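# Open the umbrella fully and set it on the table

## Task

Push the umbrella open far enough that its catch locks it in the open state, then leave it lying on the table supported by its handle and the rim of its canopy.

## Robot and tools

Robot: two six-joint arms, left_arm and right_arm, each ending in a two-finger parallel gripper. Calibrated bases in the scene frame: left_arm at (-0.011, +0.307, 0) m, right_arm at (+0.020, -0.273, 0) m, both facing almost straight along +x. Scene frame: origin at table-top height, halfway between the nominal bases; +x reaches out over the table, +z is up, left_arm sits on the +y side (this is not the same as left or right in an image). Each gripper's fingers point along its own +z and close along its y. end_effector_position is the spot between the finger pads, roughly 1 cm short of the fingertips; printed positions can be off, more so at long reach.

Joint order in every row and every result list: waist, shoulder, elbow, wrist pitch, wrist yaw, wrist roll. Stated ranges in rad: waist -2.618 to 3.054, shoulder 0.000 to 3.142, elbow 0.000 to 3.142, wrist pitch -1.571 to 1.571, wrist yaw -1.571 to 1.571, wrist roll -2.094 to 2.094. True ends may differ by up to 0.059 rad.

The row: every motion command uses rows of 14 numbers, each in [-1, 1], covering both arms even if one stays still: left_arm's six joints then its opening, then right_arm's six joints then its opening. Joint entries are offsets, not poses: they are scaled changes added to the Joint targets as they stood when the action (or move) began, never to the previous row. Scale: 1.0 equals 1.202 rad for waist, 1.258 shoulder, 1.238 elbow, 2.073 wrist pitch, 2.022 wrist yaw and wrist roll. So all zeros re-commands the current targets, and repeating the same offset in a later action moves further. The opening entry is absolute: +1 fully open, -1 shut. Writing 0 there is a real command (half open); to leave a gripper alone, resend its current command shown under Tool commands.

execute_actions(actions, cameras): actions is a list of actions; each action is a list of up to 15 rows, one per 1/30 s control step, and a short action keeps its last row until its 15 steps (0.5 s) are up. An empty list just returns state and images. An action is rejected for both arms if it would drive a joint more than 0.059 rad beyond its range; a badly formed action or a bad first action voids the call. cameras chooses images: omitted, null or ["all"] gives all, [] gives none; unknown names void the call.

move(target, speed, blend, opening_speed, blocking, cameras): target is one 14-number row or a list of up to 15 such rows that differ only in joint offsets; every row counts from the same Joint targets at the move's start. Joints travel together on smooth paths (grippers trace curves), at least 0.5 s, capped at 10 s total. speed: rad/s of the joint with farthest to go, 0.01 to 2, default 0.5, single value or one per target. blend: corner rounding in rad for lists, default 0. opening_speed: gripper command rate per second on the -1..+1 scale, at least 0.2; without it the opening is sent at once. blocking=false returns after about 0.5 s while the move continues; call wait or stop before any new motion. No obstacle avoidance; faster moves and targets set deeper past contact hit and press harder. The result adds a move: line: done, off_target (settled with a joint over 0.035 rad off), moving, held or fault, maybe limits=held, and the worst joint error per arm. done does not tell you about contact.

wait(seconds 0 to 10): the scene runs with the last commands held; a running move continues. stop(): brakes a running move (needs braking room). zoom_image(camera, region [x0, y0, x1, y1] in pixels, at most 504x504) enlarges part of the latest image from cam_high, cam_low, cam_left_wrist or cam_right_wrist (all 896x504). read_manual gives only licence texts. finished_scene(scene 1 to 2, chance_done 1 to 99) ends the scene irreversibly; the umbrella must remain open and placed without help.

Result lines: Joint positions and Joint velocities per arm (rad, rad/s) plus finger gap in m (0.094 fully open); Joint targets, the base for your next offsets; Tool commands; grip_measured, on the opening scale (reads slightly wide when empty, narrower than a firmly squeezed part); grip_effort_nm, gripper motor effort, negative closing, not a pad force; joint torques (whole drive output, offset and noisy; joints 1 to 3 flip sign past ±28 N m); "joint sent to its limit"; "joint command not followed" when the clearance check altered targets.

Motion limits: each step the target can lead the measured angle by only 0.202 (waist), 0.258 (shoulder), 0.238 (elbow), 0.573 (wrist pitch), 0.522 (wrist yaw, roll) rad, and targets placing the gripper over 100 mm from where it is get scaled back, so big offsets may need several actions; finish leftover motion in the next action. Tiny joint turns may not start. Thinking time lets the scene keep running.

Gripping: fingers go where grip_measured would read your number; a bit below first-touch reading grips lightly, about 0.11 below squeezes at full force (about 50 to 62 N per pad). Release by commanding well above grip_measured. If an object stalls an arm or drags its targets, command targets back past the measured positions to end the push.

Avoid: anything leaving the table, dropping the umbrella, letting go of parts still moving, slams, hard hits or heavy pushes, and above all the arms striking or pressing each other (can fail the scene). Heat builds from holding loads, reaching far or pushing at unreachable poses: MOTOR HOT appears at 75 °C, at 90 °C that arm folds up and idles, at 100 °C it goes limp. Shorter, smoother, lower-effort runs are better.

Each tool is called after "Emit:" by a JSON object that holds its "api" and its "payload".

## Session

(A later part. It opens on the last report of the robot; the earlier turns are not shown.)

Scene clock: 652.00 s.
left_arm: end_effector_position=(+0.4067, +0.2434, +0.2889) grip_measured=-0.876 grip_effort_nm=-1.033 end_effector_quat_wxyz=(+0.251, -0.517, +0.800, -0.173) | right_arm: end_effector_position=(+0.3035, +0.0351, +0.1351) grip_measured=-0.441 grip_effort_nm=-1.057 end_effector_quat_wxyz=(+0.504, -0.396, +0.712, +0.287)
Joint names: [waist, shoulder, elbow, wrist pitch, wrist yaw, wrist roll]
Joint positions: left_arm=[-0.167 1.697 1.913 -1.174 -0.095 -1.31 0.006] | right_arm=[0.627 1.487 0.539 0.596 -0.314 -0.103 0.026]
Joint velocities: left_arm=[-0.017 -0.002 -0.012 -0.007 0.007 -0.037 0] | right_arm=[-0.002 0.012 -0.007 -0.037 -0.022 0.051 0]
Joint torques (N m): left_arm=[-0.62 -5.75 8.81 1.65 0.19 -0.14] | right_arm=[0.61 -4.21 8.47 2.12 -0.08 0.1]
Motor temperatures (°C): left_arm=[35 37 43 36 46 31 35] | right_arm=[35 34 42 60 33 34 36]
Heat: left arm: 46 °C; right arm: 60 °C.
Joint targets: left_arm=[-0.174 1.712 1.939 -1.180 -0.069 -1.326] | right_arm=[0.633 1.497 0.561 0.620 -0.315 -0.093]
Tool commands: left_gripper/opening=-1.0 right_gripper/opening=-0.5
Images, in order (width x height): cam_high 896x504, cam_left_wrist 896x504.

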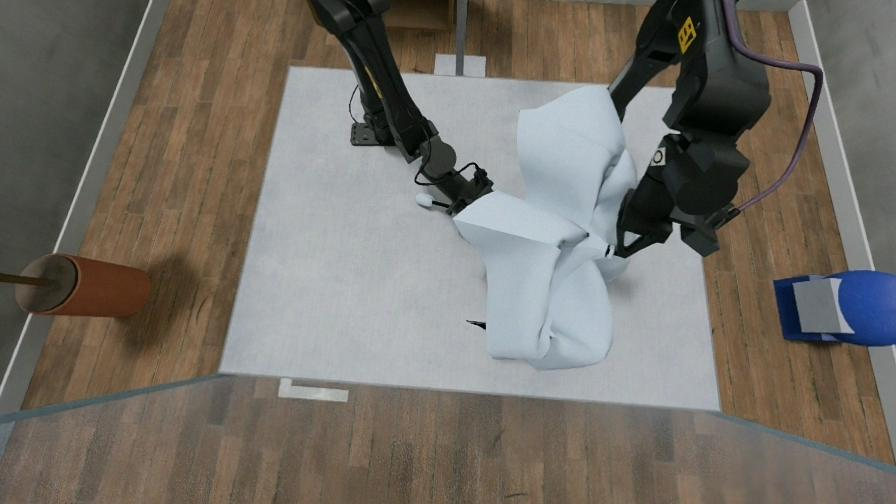

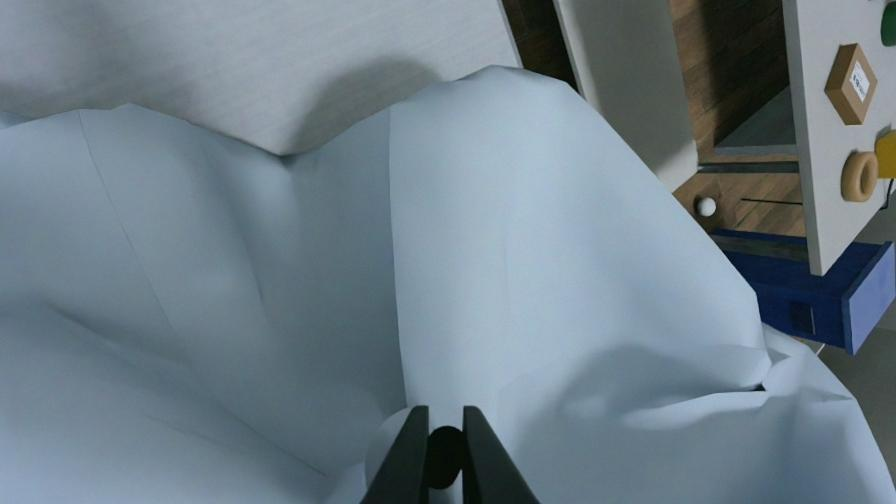

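Emit:
{"api": "move", "payload": {"target": [[-0.0316,0.0342,0.1333,-0.0521,-0.0445,0.0030,-1, -0.0258,0.0533,-0.0493,0.1090,-0.0359,0.0168,-0.5],[-0.0699,0.0755,0.2690,-0.1013,-0.0885,0.0059,-1, -0.0416,0.1415,-0.0670,0.2402,-0.0710,0.0339,-0.5]], "speed": 0.15, "blend": 0.05, "cameras": ["cam_right_wrist", "cam_high", "cam_low", "cam_left_wrist"]}}

Scene clock: 702.07 s.
left_arm: end_effector_position=(+0.3991, +0.2394, +0.3402) grip_measured=-0.876 grip_effort_nm=-1.038 end_effector_quat_wxyz=(+0.299, -0.501, +0.802, -0.132) | right_arm: end_effector_position=(+0.3152, +0.0439, +0.1588) grip_measured=-0.441 grip_effort_nm=-1.062 end_effector_quat_wxyz=(+0.581, -0.375, +0.632, +0.348)
Joint names: [waist, shoulder, elbow, wrist pitch, wrist yaw, wrist roll]
Joint positions: left_arm=[-0.246 1.79 2.243 -1.401 -0.251 -1.307 0.006] | right_arm=[0.582 1.661 0.492 1.079 -0.425 -0.032 0.026]
Joint velocities: left_arm=[0.002 -0.002 0.007 0.007 -0.037 -0.007 0] | right_arm=[0.012 -0.002 -0.002 0.037 0.022 -0.007 0.001]
Joint torques (N m): left_arm=[-1.1 -5.7 8.24 1.84 -0.12 -0.04] | right_arm=[0.02 -4.59 4.56 2.28 -0.41 0.08]
Motor temperatures (°C): left_arm=[34 36 44 39 37 31 35] | right_arm=[34 34 39 53 33 34 36]
Heat: left arm: 44 °C; right arm: 53 °C.
Joint targets: left_arm=[-0.259 1.807 2.272 -1.390 -0.248 -1.314] | right_arm=[0.582 1.675 0.478 1.118 -0.459 -0.025]
move: off_target (right_arm); right_arm: the wrist pitch is farthest, 0.039 rad from its target

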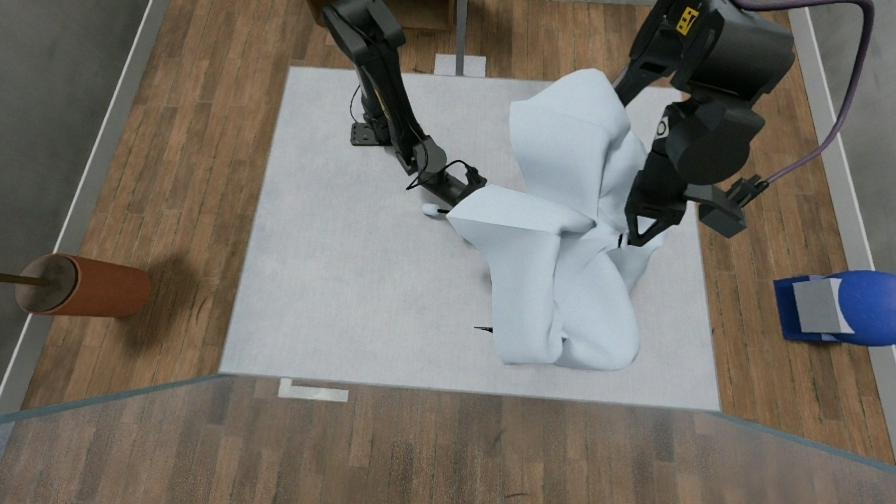

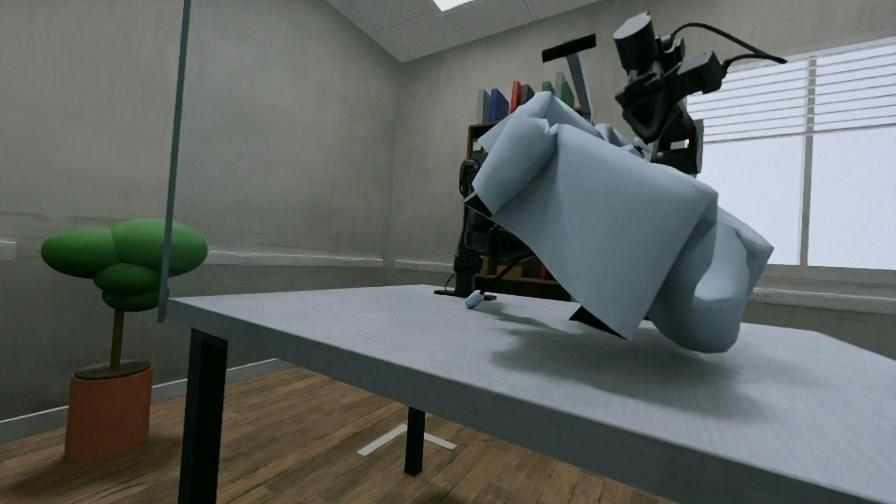

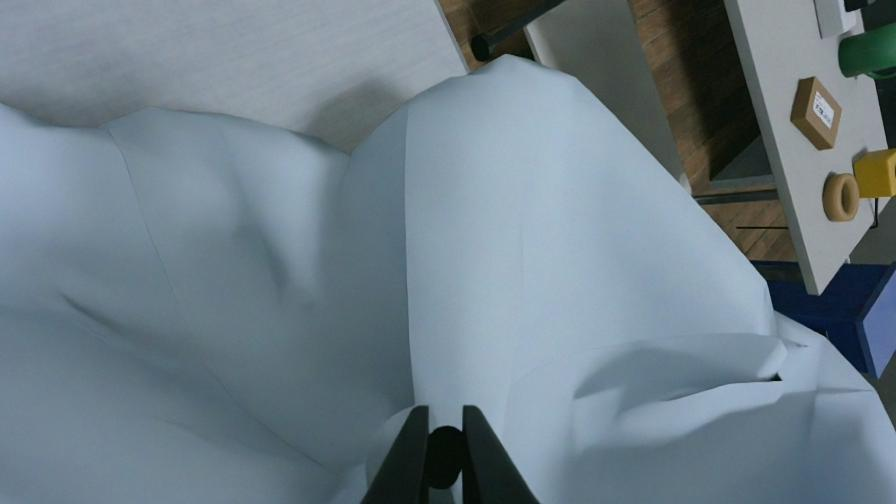

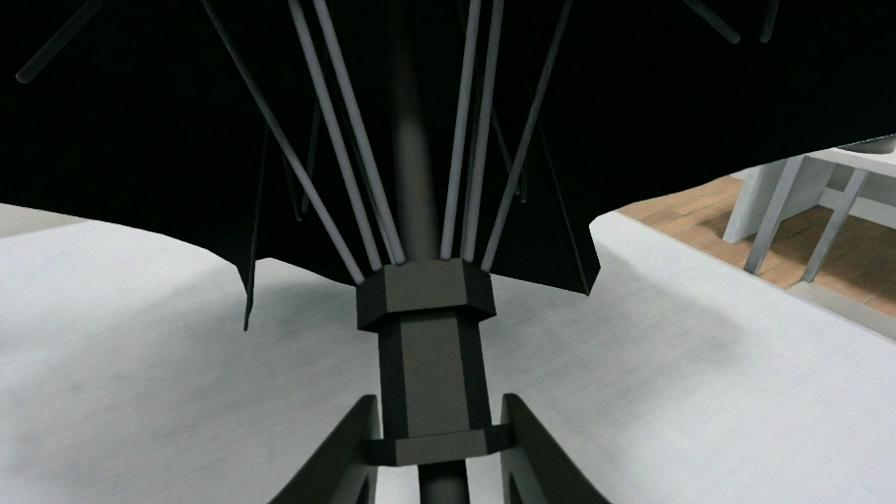

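Emit:
{"api": "move", "payload": {"target": [0,0,0,0,0.0396,0,-1, 0.0374,-0.0082,0.1163,-0.0275,0.0361,0.0015,-0.5], "speed": 0.12, "cameras": ["cam_right_wrist"]}}

Scene clock: 718.73 s.
left_arm: end_effector_position=(+0.4017, +0.2361, +0.3457) grip_measured=-0.876 grip_effort_nm=-1.043 end_effector_quat_wxyz=(+0.303, -0.497, +0.800, -0.145) | right_arm: end_effector_position=(+0.3245, +0.0581, +0.1747) grip_measured=-0.441 grip_effort_nm=-1.053 end_effector_quat_wxyz=(+0.589, -0.370, +0.629, +0.346)
Joint names: [waist, shoulder, elbow, wrist pitch, wrist yaw, wrist roll]
Joint positions: left_arm=[-0.246 1.79 2.255 -1.387 -0.236 -1.303 0.006] | right_arm=[0.61 1.661 0.568 1.022 -0.385 -0.028 0.026]
Joint velocities: left_arm=[0.002 -0.002 -0.007 -0.007 -0.037 0.037 0] | right_arm=[-0.012 -0.012 -0.012 0.037 -0.022 -0.007 0]
Joint torques (N m): left_arm=[-1.1 -5.68 7.23 1.74 0.53 -0.09] | right_arm=[1.74 -5.63 10.92 2.28 -0.02 0.07]
Motor temperatures (°C): left_arm=[34 36 43 40 36 31 35] | right_arm=[34 34 38 55 33 34 36]
Heat: left arm: 43 °C; right arm: 55 °C.
Joint targets: left_arm=[-0.259 1.807 2.272 -1.390 -0.168 -1.314] | right_arm=[0.628 1.664 0.622 1.061 -0.386 -0.022]
move: off_target (left_arm, right_arm); left_arm: the wrist yaw is farthest, 0.068 rad from its target; right_arm: the elbow is farthest, 0.054 rad from its target
Images, in order (width x height): cam_right_wrist 896x504.

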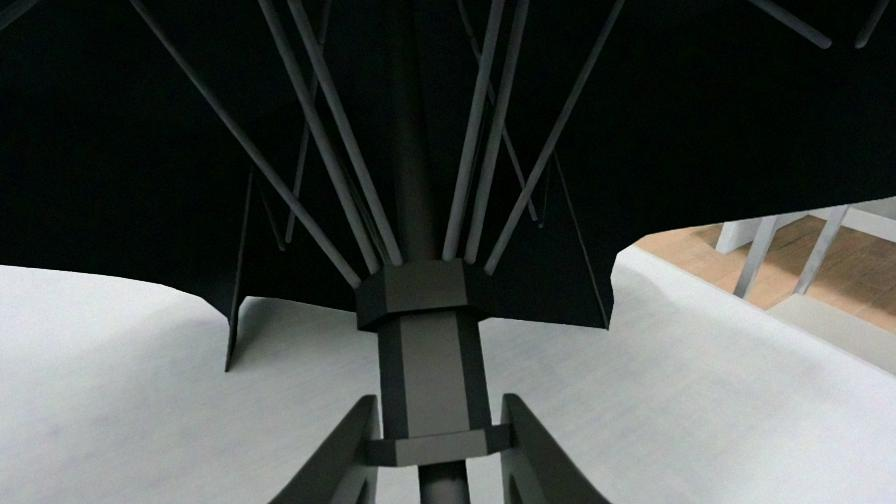

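Emit:
{"api": "move", "payload": {"target": [[0,0,0,0,0.0198,0,-1, 0.0283,0.0060,0.0921,-0.0410,0.0168,0.0015,-0.5],[0,0,0,0,0.0396,0,-1, 0.0532,0.0225,0.1894,-0.0786,0.0315,0.0030,-0.5]], "speed": 0.12, "blend": 0.05, "cameras": ["cam_right_wrist", "cam_high", "cam_low"]}}

Scene clock: 724.20 s.
left_arm: end_effector_position=(+0.4201, +0.2425, +0.3694) grip_measured=-0.875 grip_effort_nm=-1.038 end_effector_quat_wxyz=(+0.347, -0.499, +0.775, -0.175) | right_arm: end_effector_position=(+0.3472, +0.0918, +0.2022) grip_measured=-0.441 grip_effort_nm=-1.057 end_effector_quat_wxyz=(+0.582, -0.361, +0.645, +0.339)
Joint names: [waist, shoulder, elbow, wrist pitch, wrist yaw, wrist roll]
Joint positions: left_arm=[-0.227 1.79 2.281 -1.296 -0.254 -1.295 0.006] | right_arm=[0.661 1.682 0.777 0.807 -0.309 -0.011 0.026]
Joint velocities: left_arm=[0.007 0.012 -0.012 -0.022 0.037 0.037 0] | right_arm=[-0.022 0.002 0.002 0.007 0.007 0.007 0]
Joint torques (N m): left_arm=[-2.7 -5.71 5.24 0.98 1.49 -0.18] | right_arm=[3.03 -5.89 13.94 2.78 -0.16 -0.03]
Motor temperatures (°C): left_arm=[34 36 43 40 36 31 35] | right_arm=[34 34 39 56 33 34 37]
Heat: left arm: 43 °C; right arm: 56 °C.
Joint targets: left_arm=[-0.258 1.807 2.272 -1.390 -0.087 -1.314] | right_arm=[0.691 1.693 0.856 0.898 -0.322 -0.016]
move: off_target (left_arm, right_arm); left_arm: the wrist yaw is farthest, 0.166 rad from its target; right_arm: the wrist pitch is farthest, 0.091 rad from its target
Images, in order (width x height): cam_high 896x504, cam_low 896x504, cam_right_wrist 896x504.

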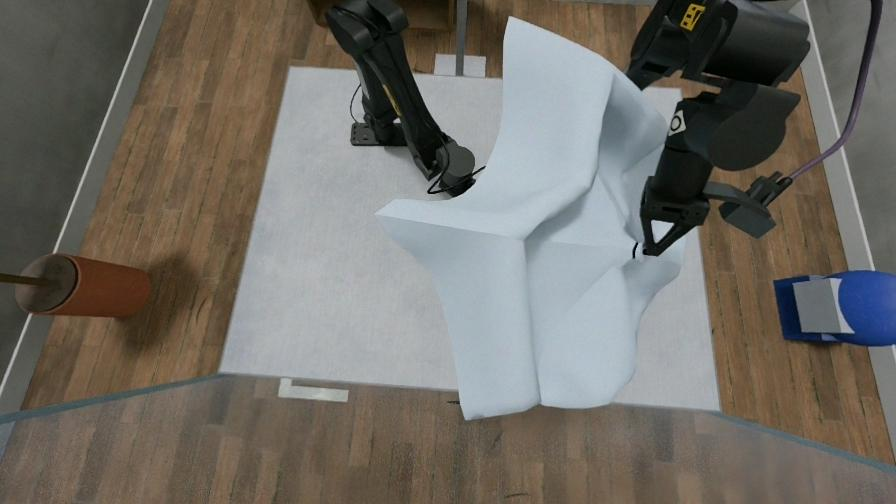

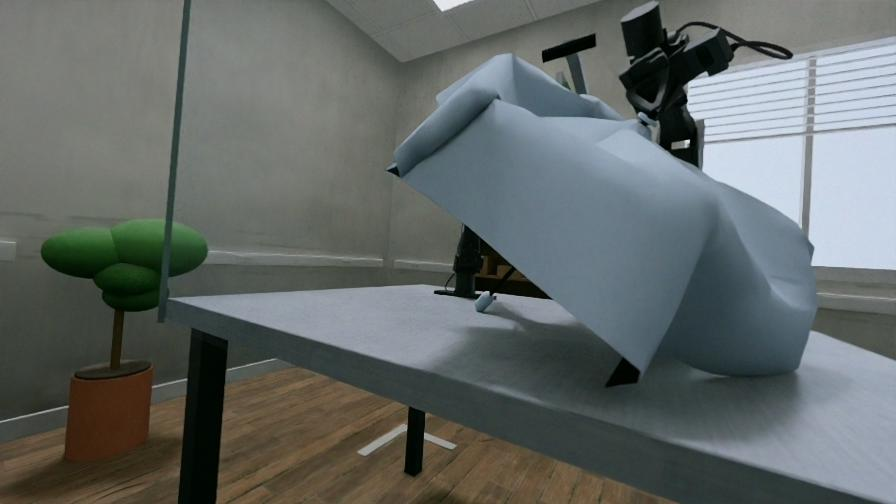

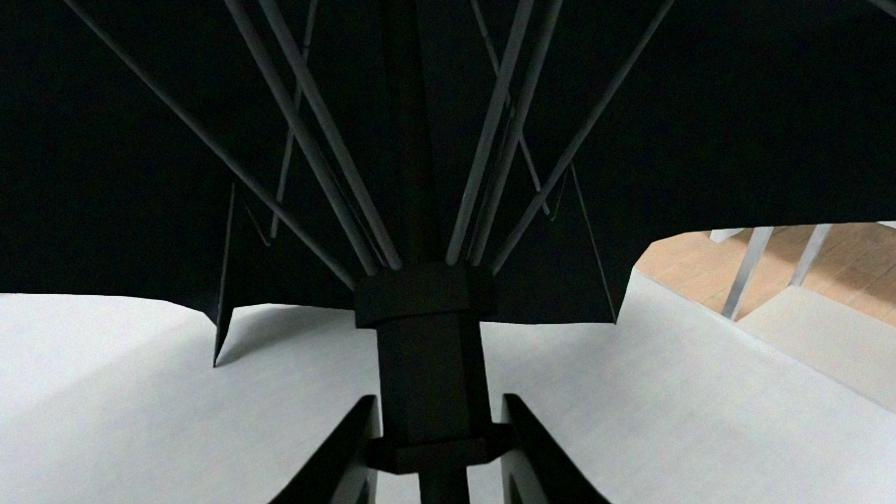

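Emit:
{"api": "move", "payload": {"target": [0.0216,-0.0008,0.0307,0.0420,-0.0826,0.0045,-1, -0.0200,-0.0008,-0.0460,-0.0342,0.0040,0.0025,-0.5], "speed": 0.2, "cameras": ["cam_right_wrist", "cam_left_wrist", "cam_low"]}}

Scene clock: 812.77 s.
left_arm: end_effector_position=(+0.4197, +0.2440, +0.3716) grip_measured=-0.875 grip_effort_nm=-1.033 end_effector_quat_wxyz=(+0.351, -0.497, +0.774, -0.172) | right_arm: end_effector_position=(+0.3472, +0.0917, +0.2017) grip_measured=-0.441 grip_effort_nm=-1.067 end_effector_quat_wxyz=(+0.581, -0.360, +0.646, +0.339)
Joint names: [waist, shoulder, elbow, wrist pitch, wrist yaw, wrist roll]
Joint positions: left_arm=[-0.227 1.79 2.287 -1.299 -0.261 -1.288 0.006] | right_arm=[0.661 1.682 0.777 0.805 -0.309 -0.01 0.026]
Joint velocities: left_arm=[0.007 -0.002 0.002 0.066 -0.022 0.051 0] | right_arm=[-0.007 -0.007 -0.012 -0.007 -0.066 -0.022 0]
Joint torques (N m): left_arm=[-0.47 -5.76 7.72 1.89 -0.06 -0.14] | right_arm=[0.65 -5.97 8.77 2.13 -0.08 0]
Motor temperatures (°C): left_arm=[34 36 42 37 39 31 35] | right_arm=[35 35 45 63 33 34 37]
Heat: left arm: 42 °C; right arm: 63 °C.
Joint targets: left_arm=[-0.233 1.806 2.310 -1.303 -0.254 -1.305] | right_arm=[0.667 1.692 0.799 0.827 -0.314 -0.011]
move: done
Images, in order (width x height): cam_low 896x504, cam_left_wrist 896x504, cam_right_wrist 896x504.

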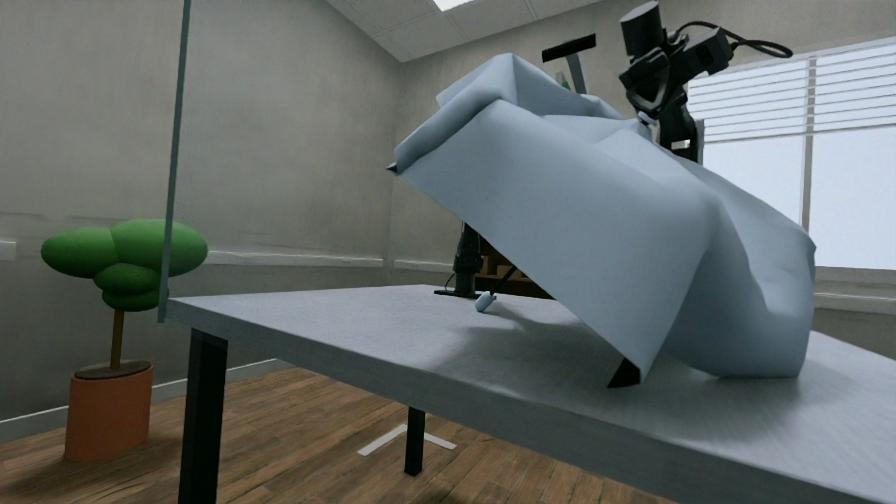

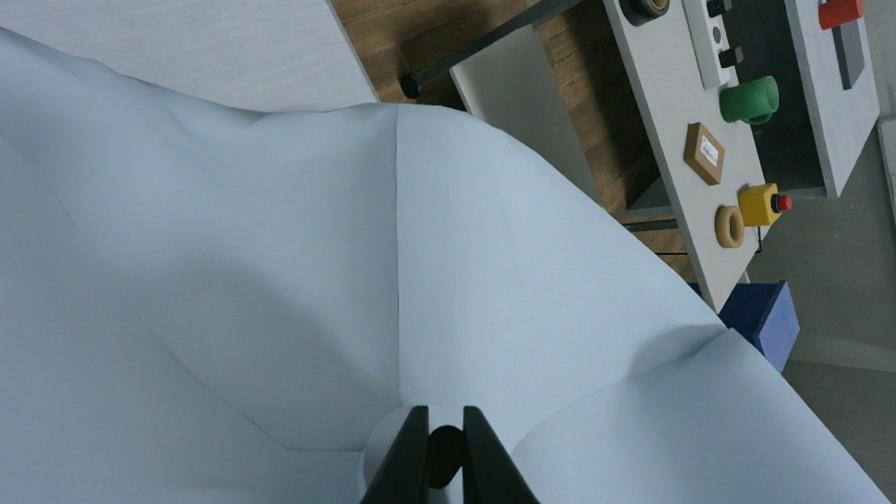

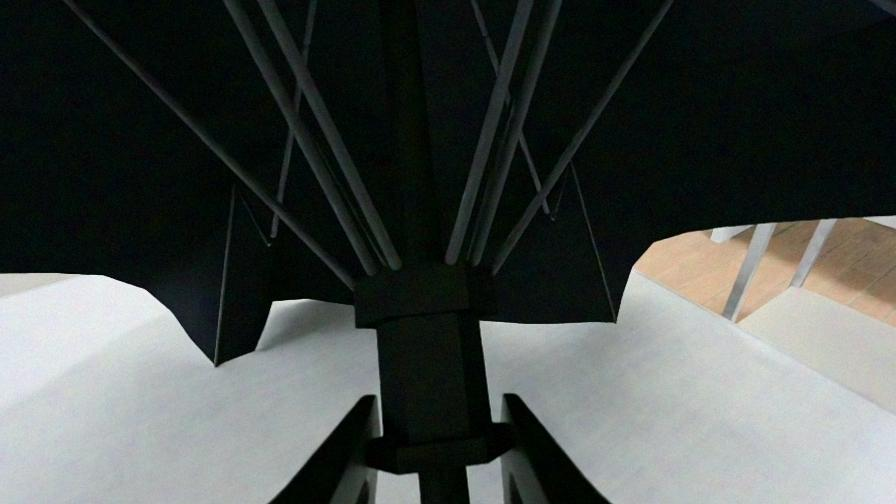

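Emit:
{"api": "execute_actions", "payload": {"actions": []}}

Scene clock: 825.13 s.
left_arm: end_effector_position=(+0.4197, +0.2440, +0.3716) grip_measured=-0.875 grip_effort_nm=-1.038 end_effector_quat_wxyz=(+0.351, -0.497, +0.774, -0.172) | right_arm: end_effector_position=(+0.3472, +0.0917, +0.2017) grip_measured=-0.441 grip_effort_nm=-1.062 end_effector_quat_wxyz=(+0.581, -0.360, +0.646, +0.339)
Joint names: [waist, shoulder, elbow, wrist pitch, wrist yaw, wrist roll]
Joint positions: left_arm=[-0.227 1.79 2.287 -1.299 -0.262 -1.288 0.006] | right_arm=[0.661 1.682 0.777 0.805 -0.309 -0.01 0.026]
Joint velocities: left_arm=[-0.017 0.007 0.002 0.037 -0.051 0.007 0] | right_arm=[-0.007 0.012 0.007 -0.007 -0.022 0.007 -0.001]
Joint torques (N m): left_arm=[-0.47 -5.75 7.69 1.91 -0.07 -0.16] | right_arm=[0.61 -6 8.72 2.13 -0.07 0.02]
Motor temperatures (°C): left_arm=[34 36 42 38 38 31 35] | right_arm=[34 35 43 60 33 34 37]
Heat: left arm: 42 °C; right arm: 60 °C.
Joint targets: left_arm=[-0.233 1.806 2.310 -1.303 -0.255 -1.305] | right_arm=[0.667 1.692 0.799 0.827 -0.314 -0.011]
Tool commands: left_gripper/opening=-1.0 right_gripper/opening=-0.5

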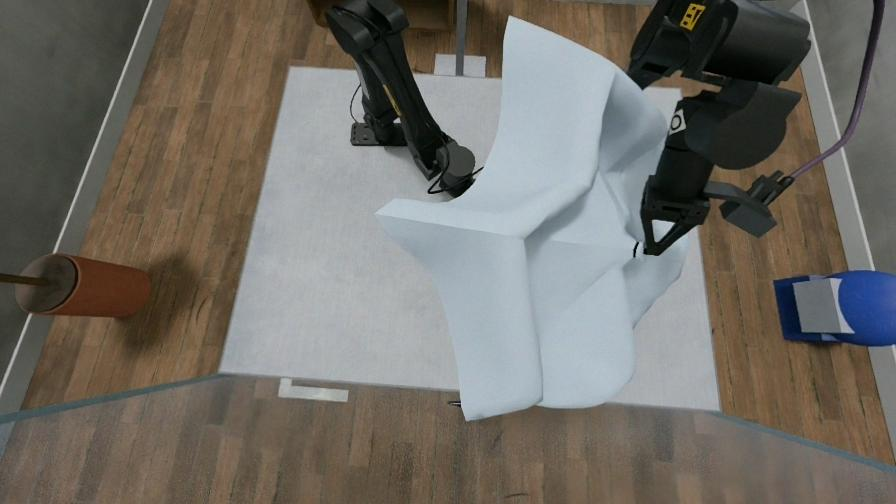

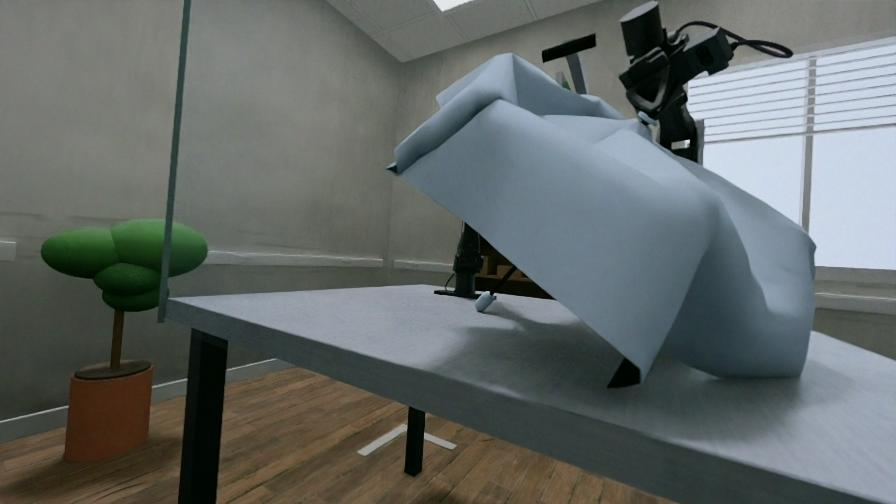

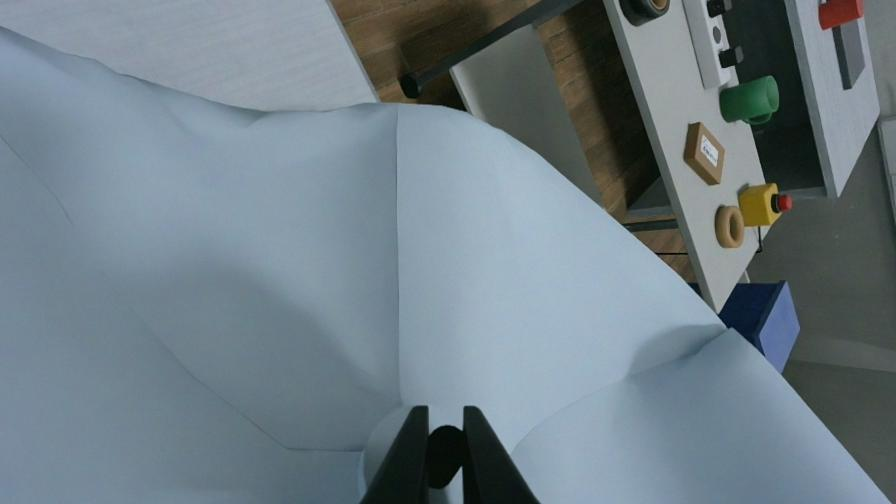

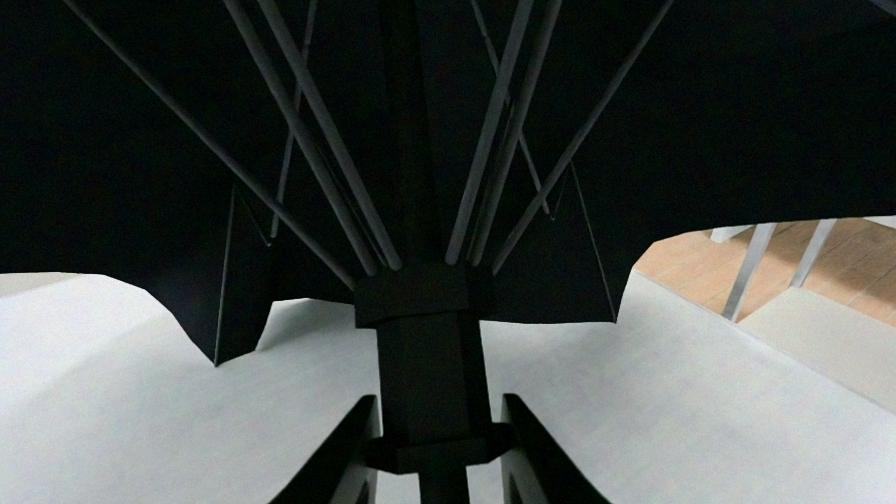

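Emit:
{"api": "move", "payload": {"target": [0,0,0,0,0,0,-0.6,0,0,0,0,0,0,-0.5], "opening_speed": 0.3, "cameras": ["cam_low","cam_left_wrist"]}}

Scene clock: 925.10 s.
left_arm: end_effector_position=(+0.4216, +0.2432, +0.3735) grip_measured=-0.601 grip_effort_nm=0.066 end_effector_quat_wxyz=(+0.353, -0.502, +0.769, -0.179) | right_arm: end_effector_position=(+0.3472, +0.0917, +0.2017) grip_measured=-0.441 grip_effort_nm=-1.067 end_effector_quat_wxyz=(+0.581, -0.360, +0.646, +0.340)
Joint names: [waist, shoulder, elbow, wrist pitch, wrist yaw, wrist roll]
Joint positions: left_arm=[-0.227 1.79 2.287 -1.288 -0.26 -1.303 0.019] | right_arm=[0.661 1.682 0.777 0.805 -0.309 -0.009 0.026]
Joint velocities: left_arm=[-0.007 -0.017 -0.002 -0.022 0.007 -0.037 0] | right_arm=[-0.007 -0.007 -0.012 -0.007 -0.007 -0.007 0]
Joint torques (N m): left_arm=[-0.49 -5.76 7.71 1.8 -0.08 0.02] | right_arm=[0.61 -5.97 8.77 2.12 -0.09 -0.01]
Motor temperatures (°C): left_arm=[34 36 42 41 35 31 35] | right_arm=[34 35 41 57 33 34 38]
Heat: left arm: 42 °C; right arm: 57 °C.
Joint targets: left_arm=[-0.233 1.806 2.310 -1.303 -0.254 -1.305] | right_arm=[0.667 1.692 0.799 0.827 -0.314 -0.011]
move: done
Images, in order (width x height): cam_low 896x504, cam_left_wrist 896x504.

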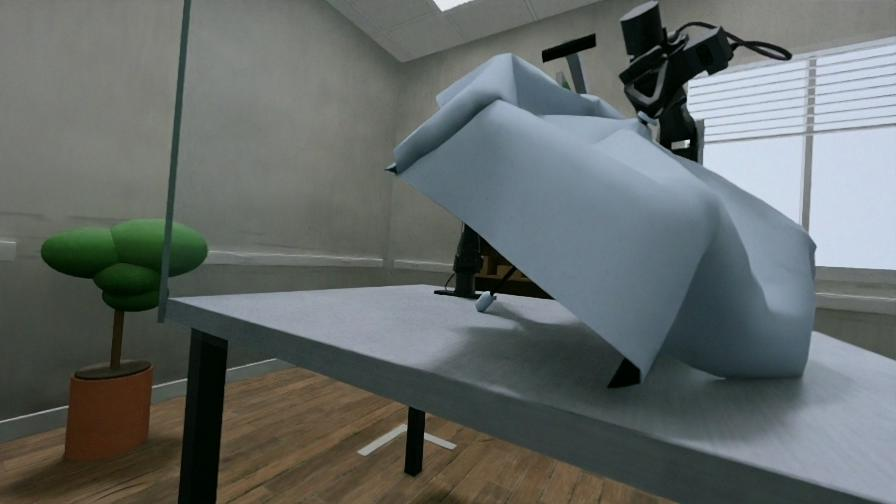

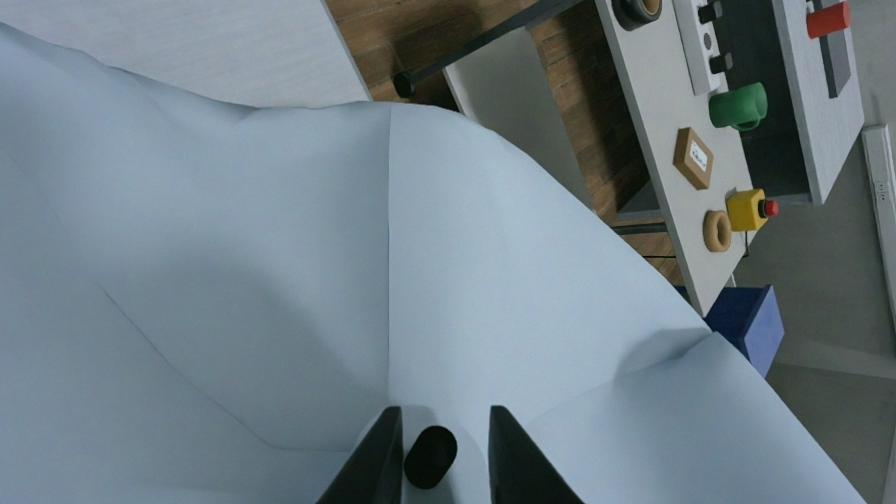

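Emit:
{"api": "move", "payload": {"target": [0,0,0,0,0,0,1,0,0,0,0,0,0,-0.5], "opening_speed": 1.2, "cameras": ["cam_left_wrist"]}}

Emit:
{"api": "move", "payload": {"target": [[-0.0233,0.0008,0.1284,-0.0806,-0.0148,-0.0035,1,0,0,0,0,0,0,-0.5],[0.2017,-0.1452,-0.059,-0.0119,0.2408,0.228,1,0,0,0,0,0,0,-0.5],[0.4334,-0.1407,-0.1616,0.015,0.5059,0.4941,1,0,0,0,0,0,0,-0.5]], "speed": 0.5, "blend": 0.03}}

Scene clock: 929.40 s.
left_arm: end_effector_position=(+0.4220, +0.2417, +0.3750) grip_measured=+0.999 grip_effort_nm=0.061 end_effector_quat_wxyz=(+0.352, -0.501, +0.768, -0.184) | right_arm: end_effector_position=(+0.3472, +0.0917, +0.2017) grip_measured=-0.441 grip_effort_nm=-1.067 end_effector_quat_wxyz=(+0.581, -0.360, +0.646, +0.340)
Joint names: [waist, shoulder, elbow, wrist pitch, wrist yaw, wrist roll]
Joint positions: left_arm=[-0.227 1.79 2.291 -1.285 -0.252 -1.304 0.094] | right_arm=[0.661 1.682 0.777 0.805 -0.309 -0.008 0.026]
Joint velocities: left_arm=[-0.007 -0.017 -0.007 -0.051 0.022 -0.037 -0.001] | right_arm=[0.002 -0.007 -0.012 -0.007 -0.022 -0.007 0]
Joint torques (N m): left_arm=[-0.49 -5.78 7.43 1.79 -0.14 0.04] | right_arm=[0.65 -5.98 8.73 2.13 -0.09 0]
Motor temperatures (°C): left_arm=[34 36 42 41 35 31 34] | right_arm=[34 35 41 57 33 34 38]
Heat: left arm: 42 °C; right arm: 57 °C.
Joint targets: left_arm=[-0.233 1.806 2.310 -1.303 -0.255 -1.305] | right_arm=[0.667 1.692 0.799 0.827 -0.314 -0.011]
move: done
Images, in order (width x height): cam_left_wrist 896x504.

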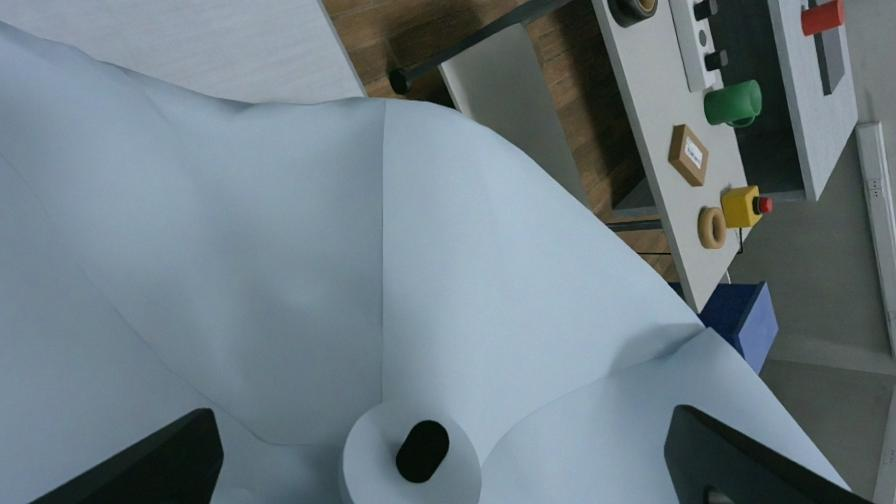

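Scene clock: 932.63 s.
left_arm: end_effector_position=(+0.3750, +0.2832, +0.4070) grip_measured=+0.999 grip_effort_nm=0.056 end_effector_quat_wxyz=(+0.343, -0.110, +0.864, -0.351) | right_arm: end_effector_position=(+0.3472, +0.0917, +0.2017) grip_measured=-0.441 grip_effort_nm=-1.062 end_effector_quat_wxyz=(+0.581, -0.360, +0.646, +0.340)
Joint names: [waist, shoulder, elbow, wrist pitch, wrist yaw, wrist roll]
Joint positions: left_arm=[0.284 1.64 2.126 -1.278 0.755 -0.317 0.094] | right_arm=[0.661 1.682 0.777 0.805 -0.309 -0.008 0.026]
Joint velocities: left_arm=[0.007 -0.007 0.002 -0.051 0.066 0.007 0] | right_arm=[-0.017 0.002 -0.022 0.007 -0.066 -0.037 0]
Joint torques (N m): left_arm=[0.43 -6.46 4.62 1.87 0.42 0.18] | right_arm=[0.66 -5.93 8.75 2.15 -0.08 0.01]
Motor temperatures (°C): left_arm=[34 36 42 41 35 31 34] | right_arm=[34 35 41 57 33 34 38]
Heat: left arm: 42 °C; right arm: 57 °C.
Joint targets: left_arm=[0.288 1.629 2.110 -1.272 0.769 -0.306] | right_arm=[0.667 1.692 0.799 0.827 -0.314 -0.011]
move: done

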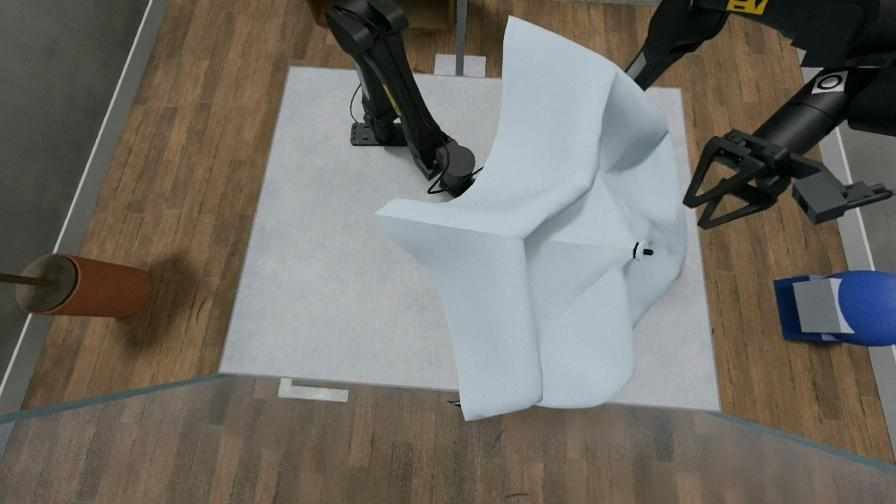

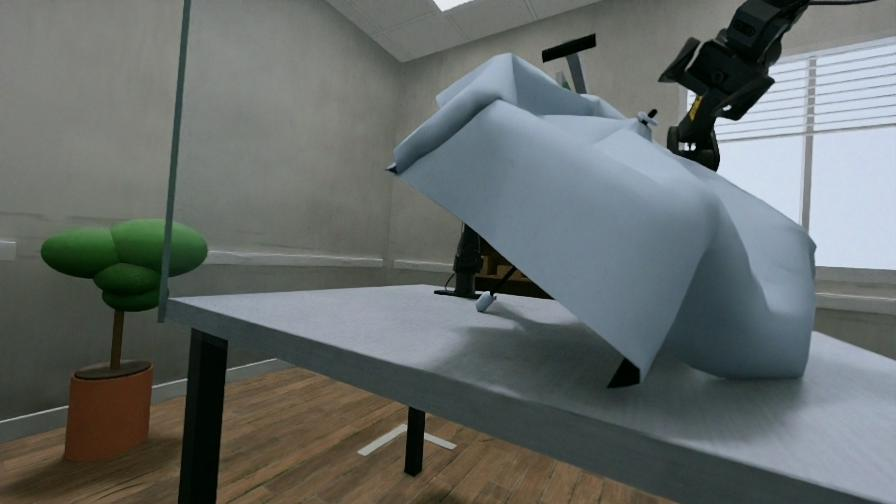

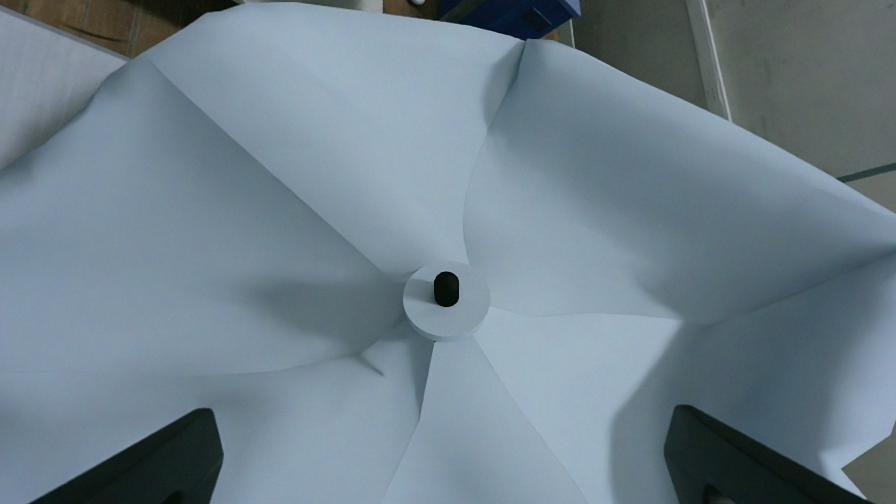

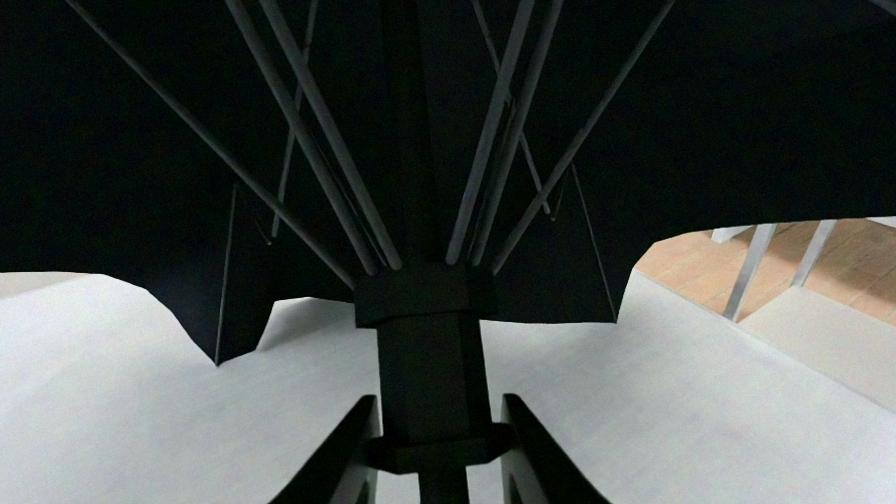

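Emit:
{"api": "move", "payload": {"target": [[-0.0732,-0.0103,-0.1252,0.0907,-0.0341,-0.043,1,0,0,0,0,0,0,-0.5],[-0.1339,0.0167,-0.1793,0.1534,-0.0613,-0.0737,1,0,0,0,0,0,0,-0.5]], "speed": 0.25, "blend": 0.03, "cameras": ["cam_low","cam_left_wrist"]}}

Scene clock: 950.03 s.
left_arm: end_effector_position=(+0.4202, +0.2461, +0.3679) grip_measured=+0.999 grip_effort_nm=0.066 end_effector_quat_wxyz=(+0.347, -0.109, +0.862, -0.353) | right_arm: end_effector_position=(+0.3472, +0.0917, +0.2017) grip_measured=-0.441 grip_effort_nm=-1.057 end_effector_quat_wxyz=(+0.581, -0.360, +0.646, +0.340)
Joint names: [waist, shoulder, elbow, wrist pitch, wrist yaw, wrist roll]
Joint positions: left_arm=[0.133 1.64 1.905 -0.96 0.646 -0.454 0.094] | right_arm=[0.661 1.682 0.777 0.805 -0.309 -0.008 0.026]
Joint velocities: left_arm=[0.007 0.007 -0.022 -0.037 -0.081 -0.022 -0.001] | right_arm=[-0.002 -0.022 0.022 0.037 0.022 -0.022 0]
Joint torques (N m): left_arm=[-0.47 -5.65 5.41 2.04 0.24 0.02] | right_arm=[0.65 -5.97 8.77 2.13 -0.08 0]
Motor temperatures (°C): left_arm=[34 37 42 41 34 31 34] | right_arm=[34 35 41 56 33 34 38]
Heat: left arm: 42 °C; right arm: 56 °C.
Joint targets: left_arm=[0.127 1.650 1.888 -0.954 0.644 -0.455] | right_arm=[0.667 1.692 0.799 0.827 -0.314 -0.011]
move: done
Images, in order (width x height): cam_low 896x504, cam_left_wrist 896x504.

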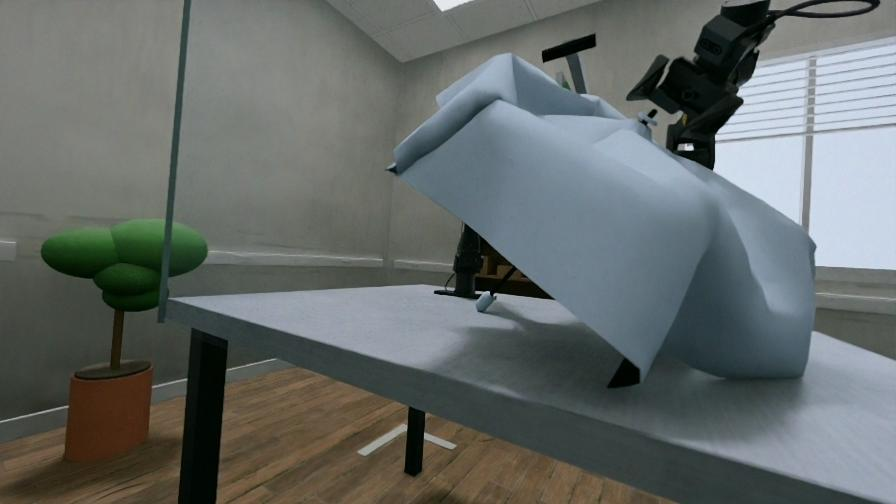

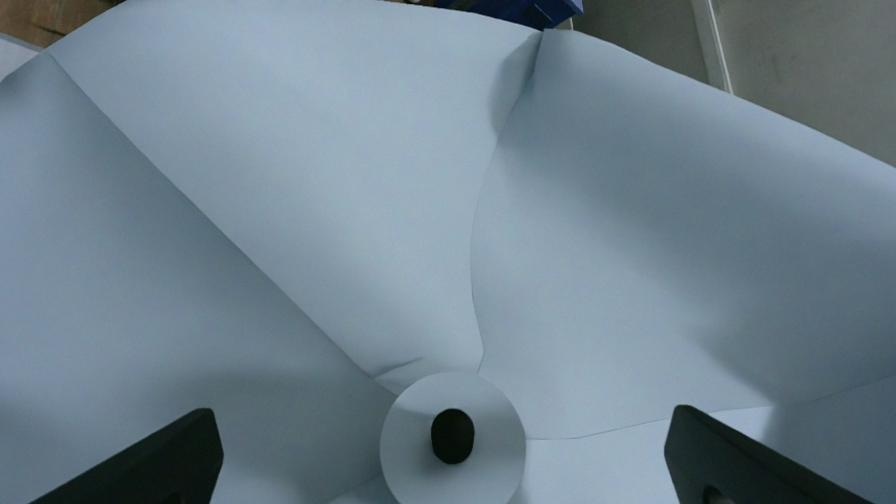

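Emit:
{"api": "move", "payload": {"target": [0,0,0,0,0,0,-1,0,0,0,0,0,0,-0.5], "opening_speed": 1.0, "cameras": ["cam_low","cam_left_wrist"]}}

Scene clock: 953.73 s.
left_arm: end_effector_position=(+0.4204, +0.2454, +0.3687) grip_measured=-0.881 grip_effort_nm=-1.043 end_effector_quat_wxyz=(+0.347, -0.108, +0.862, -0.354) | right_arm: end_effector_position=(+0.3472, +0.0917, +0.2017) grip_measured=-0.441 grip_effort_nm=-1.072 end_effector_quat_wxyz=(+0.581, -0.360, +0.646, +0.340)
Joint names: [waist, shoulder, elbow, wrist pitch, wrist yaw, wrist roll]
Joint positions: left_arm=[0.132 1.64 1.905 -0.956 0.649 -0.457 0.006] | right_arm=[0.661 1.682 0.777 0.805 -0.309 -0.008 0.026]
Joint velocities: left_arm=[0.007 -0.002 -0.027 -0.037 -0.037 -0.007 0] | right_arm=[-0.027 -0.007 0.022 -0.022 -0.007 0.022 0.001]
Joint torques (N m): left_arm=[-0.39 -5.67 5.44 2 0.19 0.06] | right_arm=[0.66 -5.98 8.72 2.13 -0.08 -0.01]
Motor temperatures (°C): left_arm=[34 37 42 41 34 31 33] | right_arm=[34 35 41 56 33 34 38]
Heat: left arm: 42 °C; right arm: 56 °C.
Joint targets: left_arm=[0.127 1.650 1.888 -0.954 0.645 -0.455] | right_arm=[0.667 1.692 0.799 0.827 -0.314 -0.011]
move: done
Images, in order (width x height): cam_low 896x504, cam_left_wrist 896x504.

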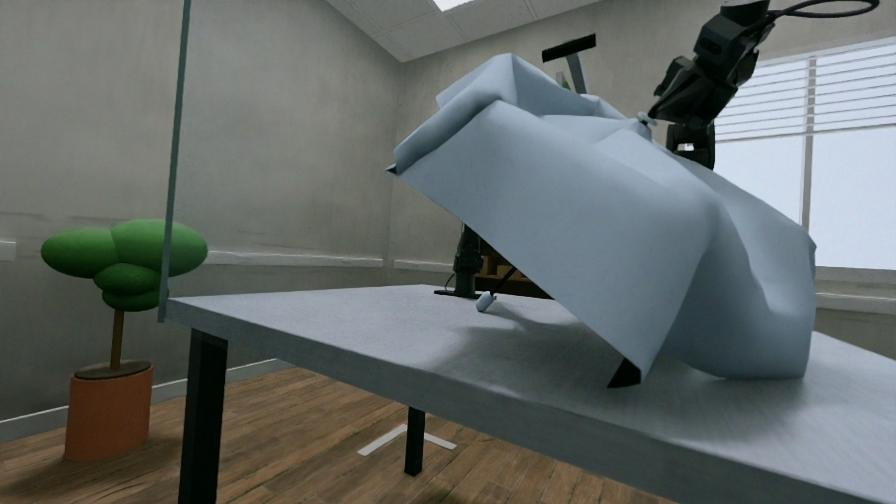

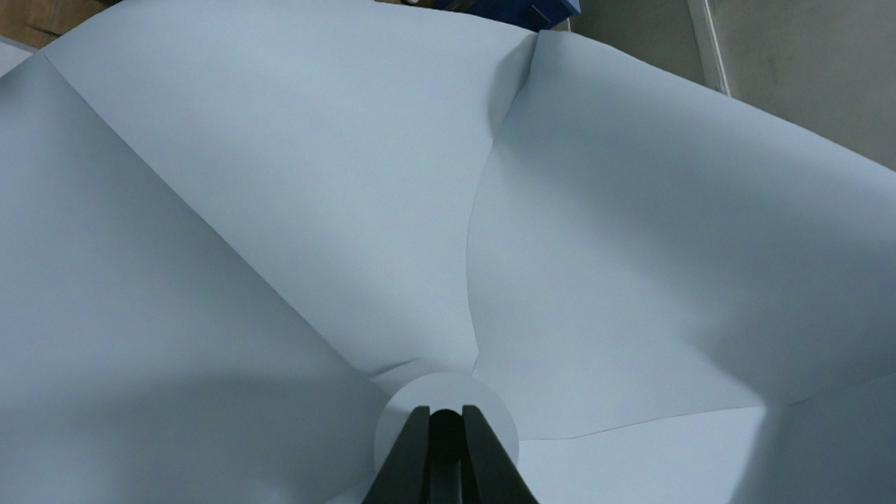

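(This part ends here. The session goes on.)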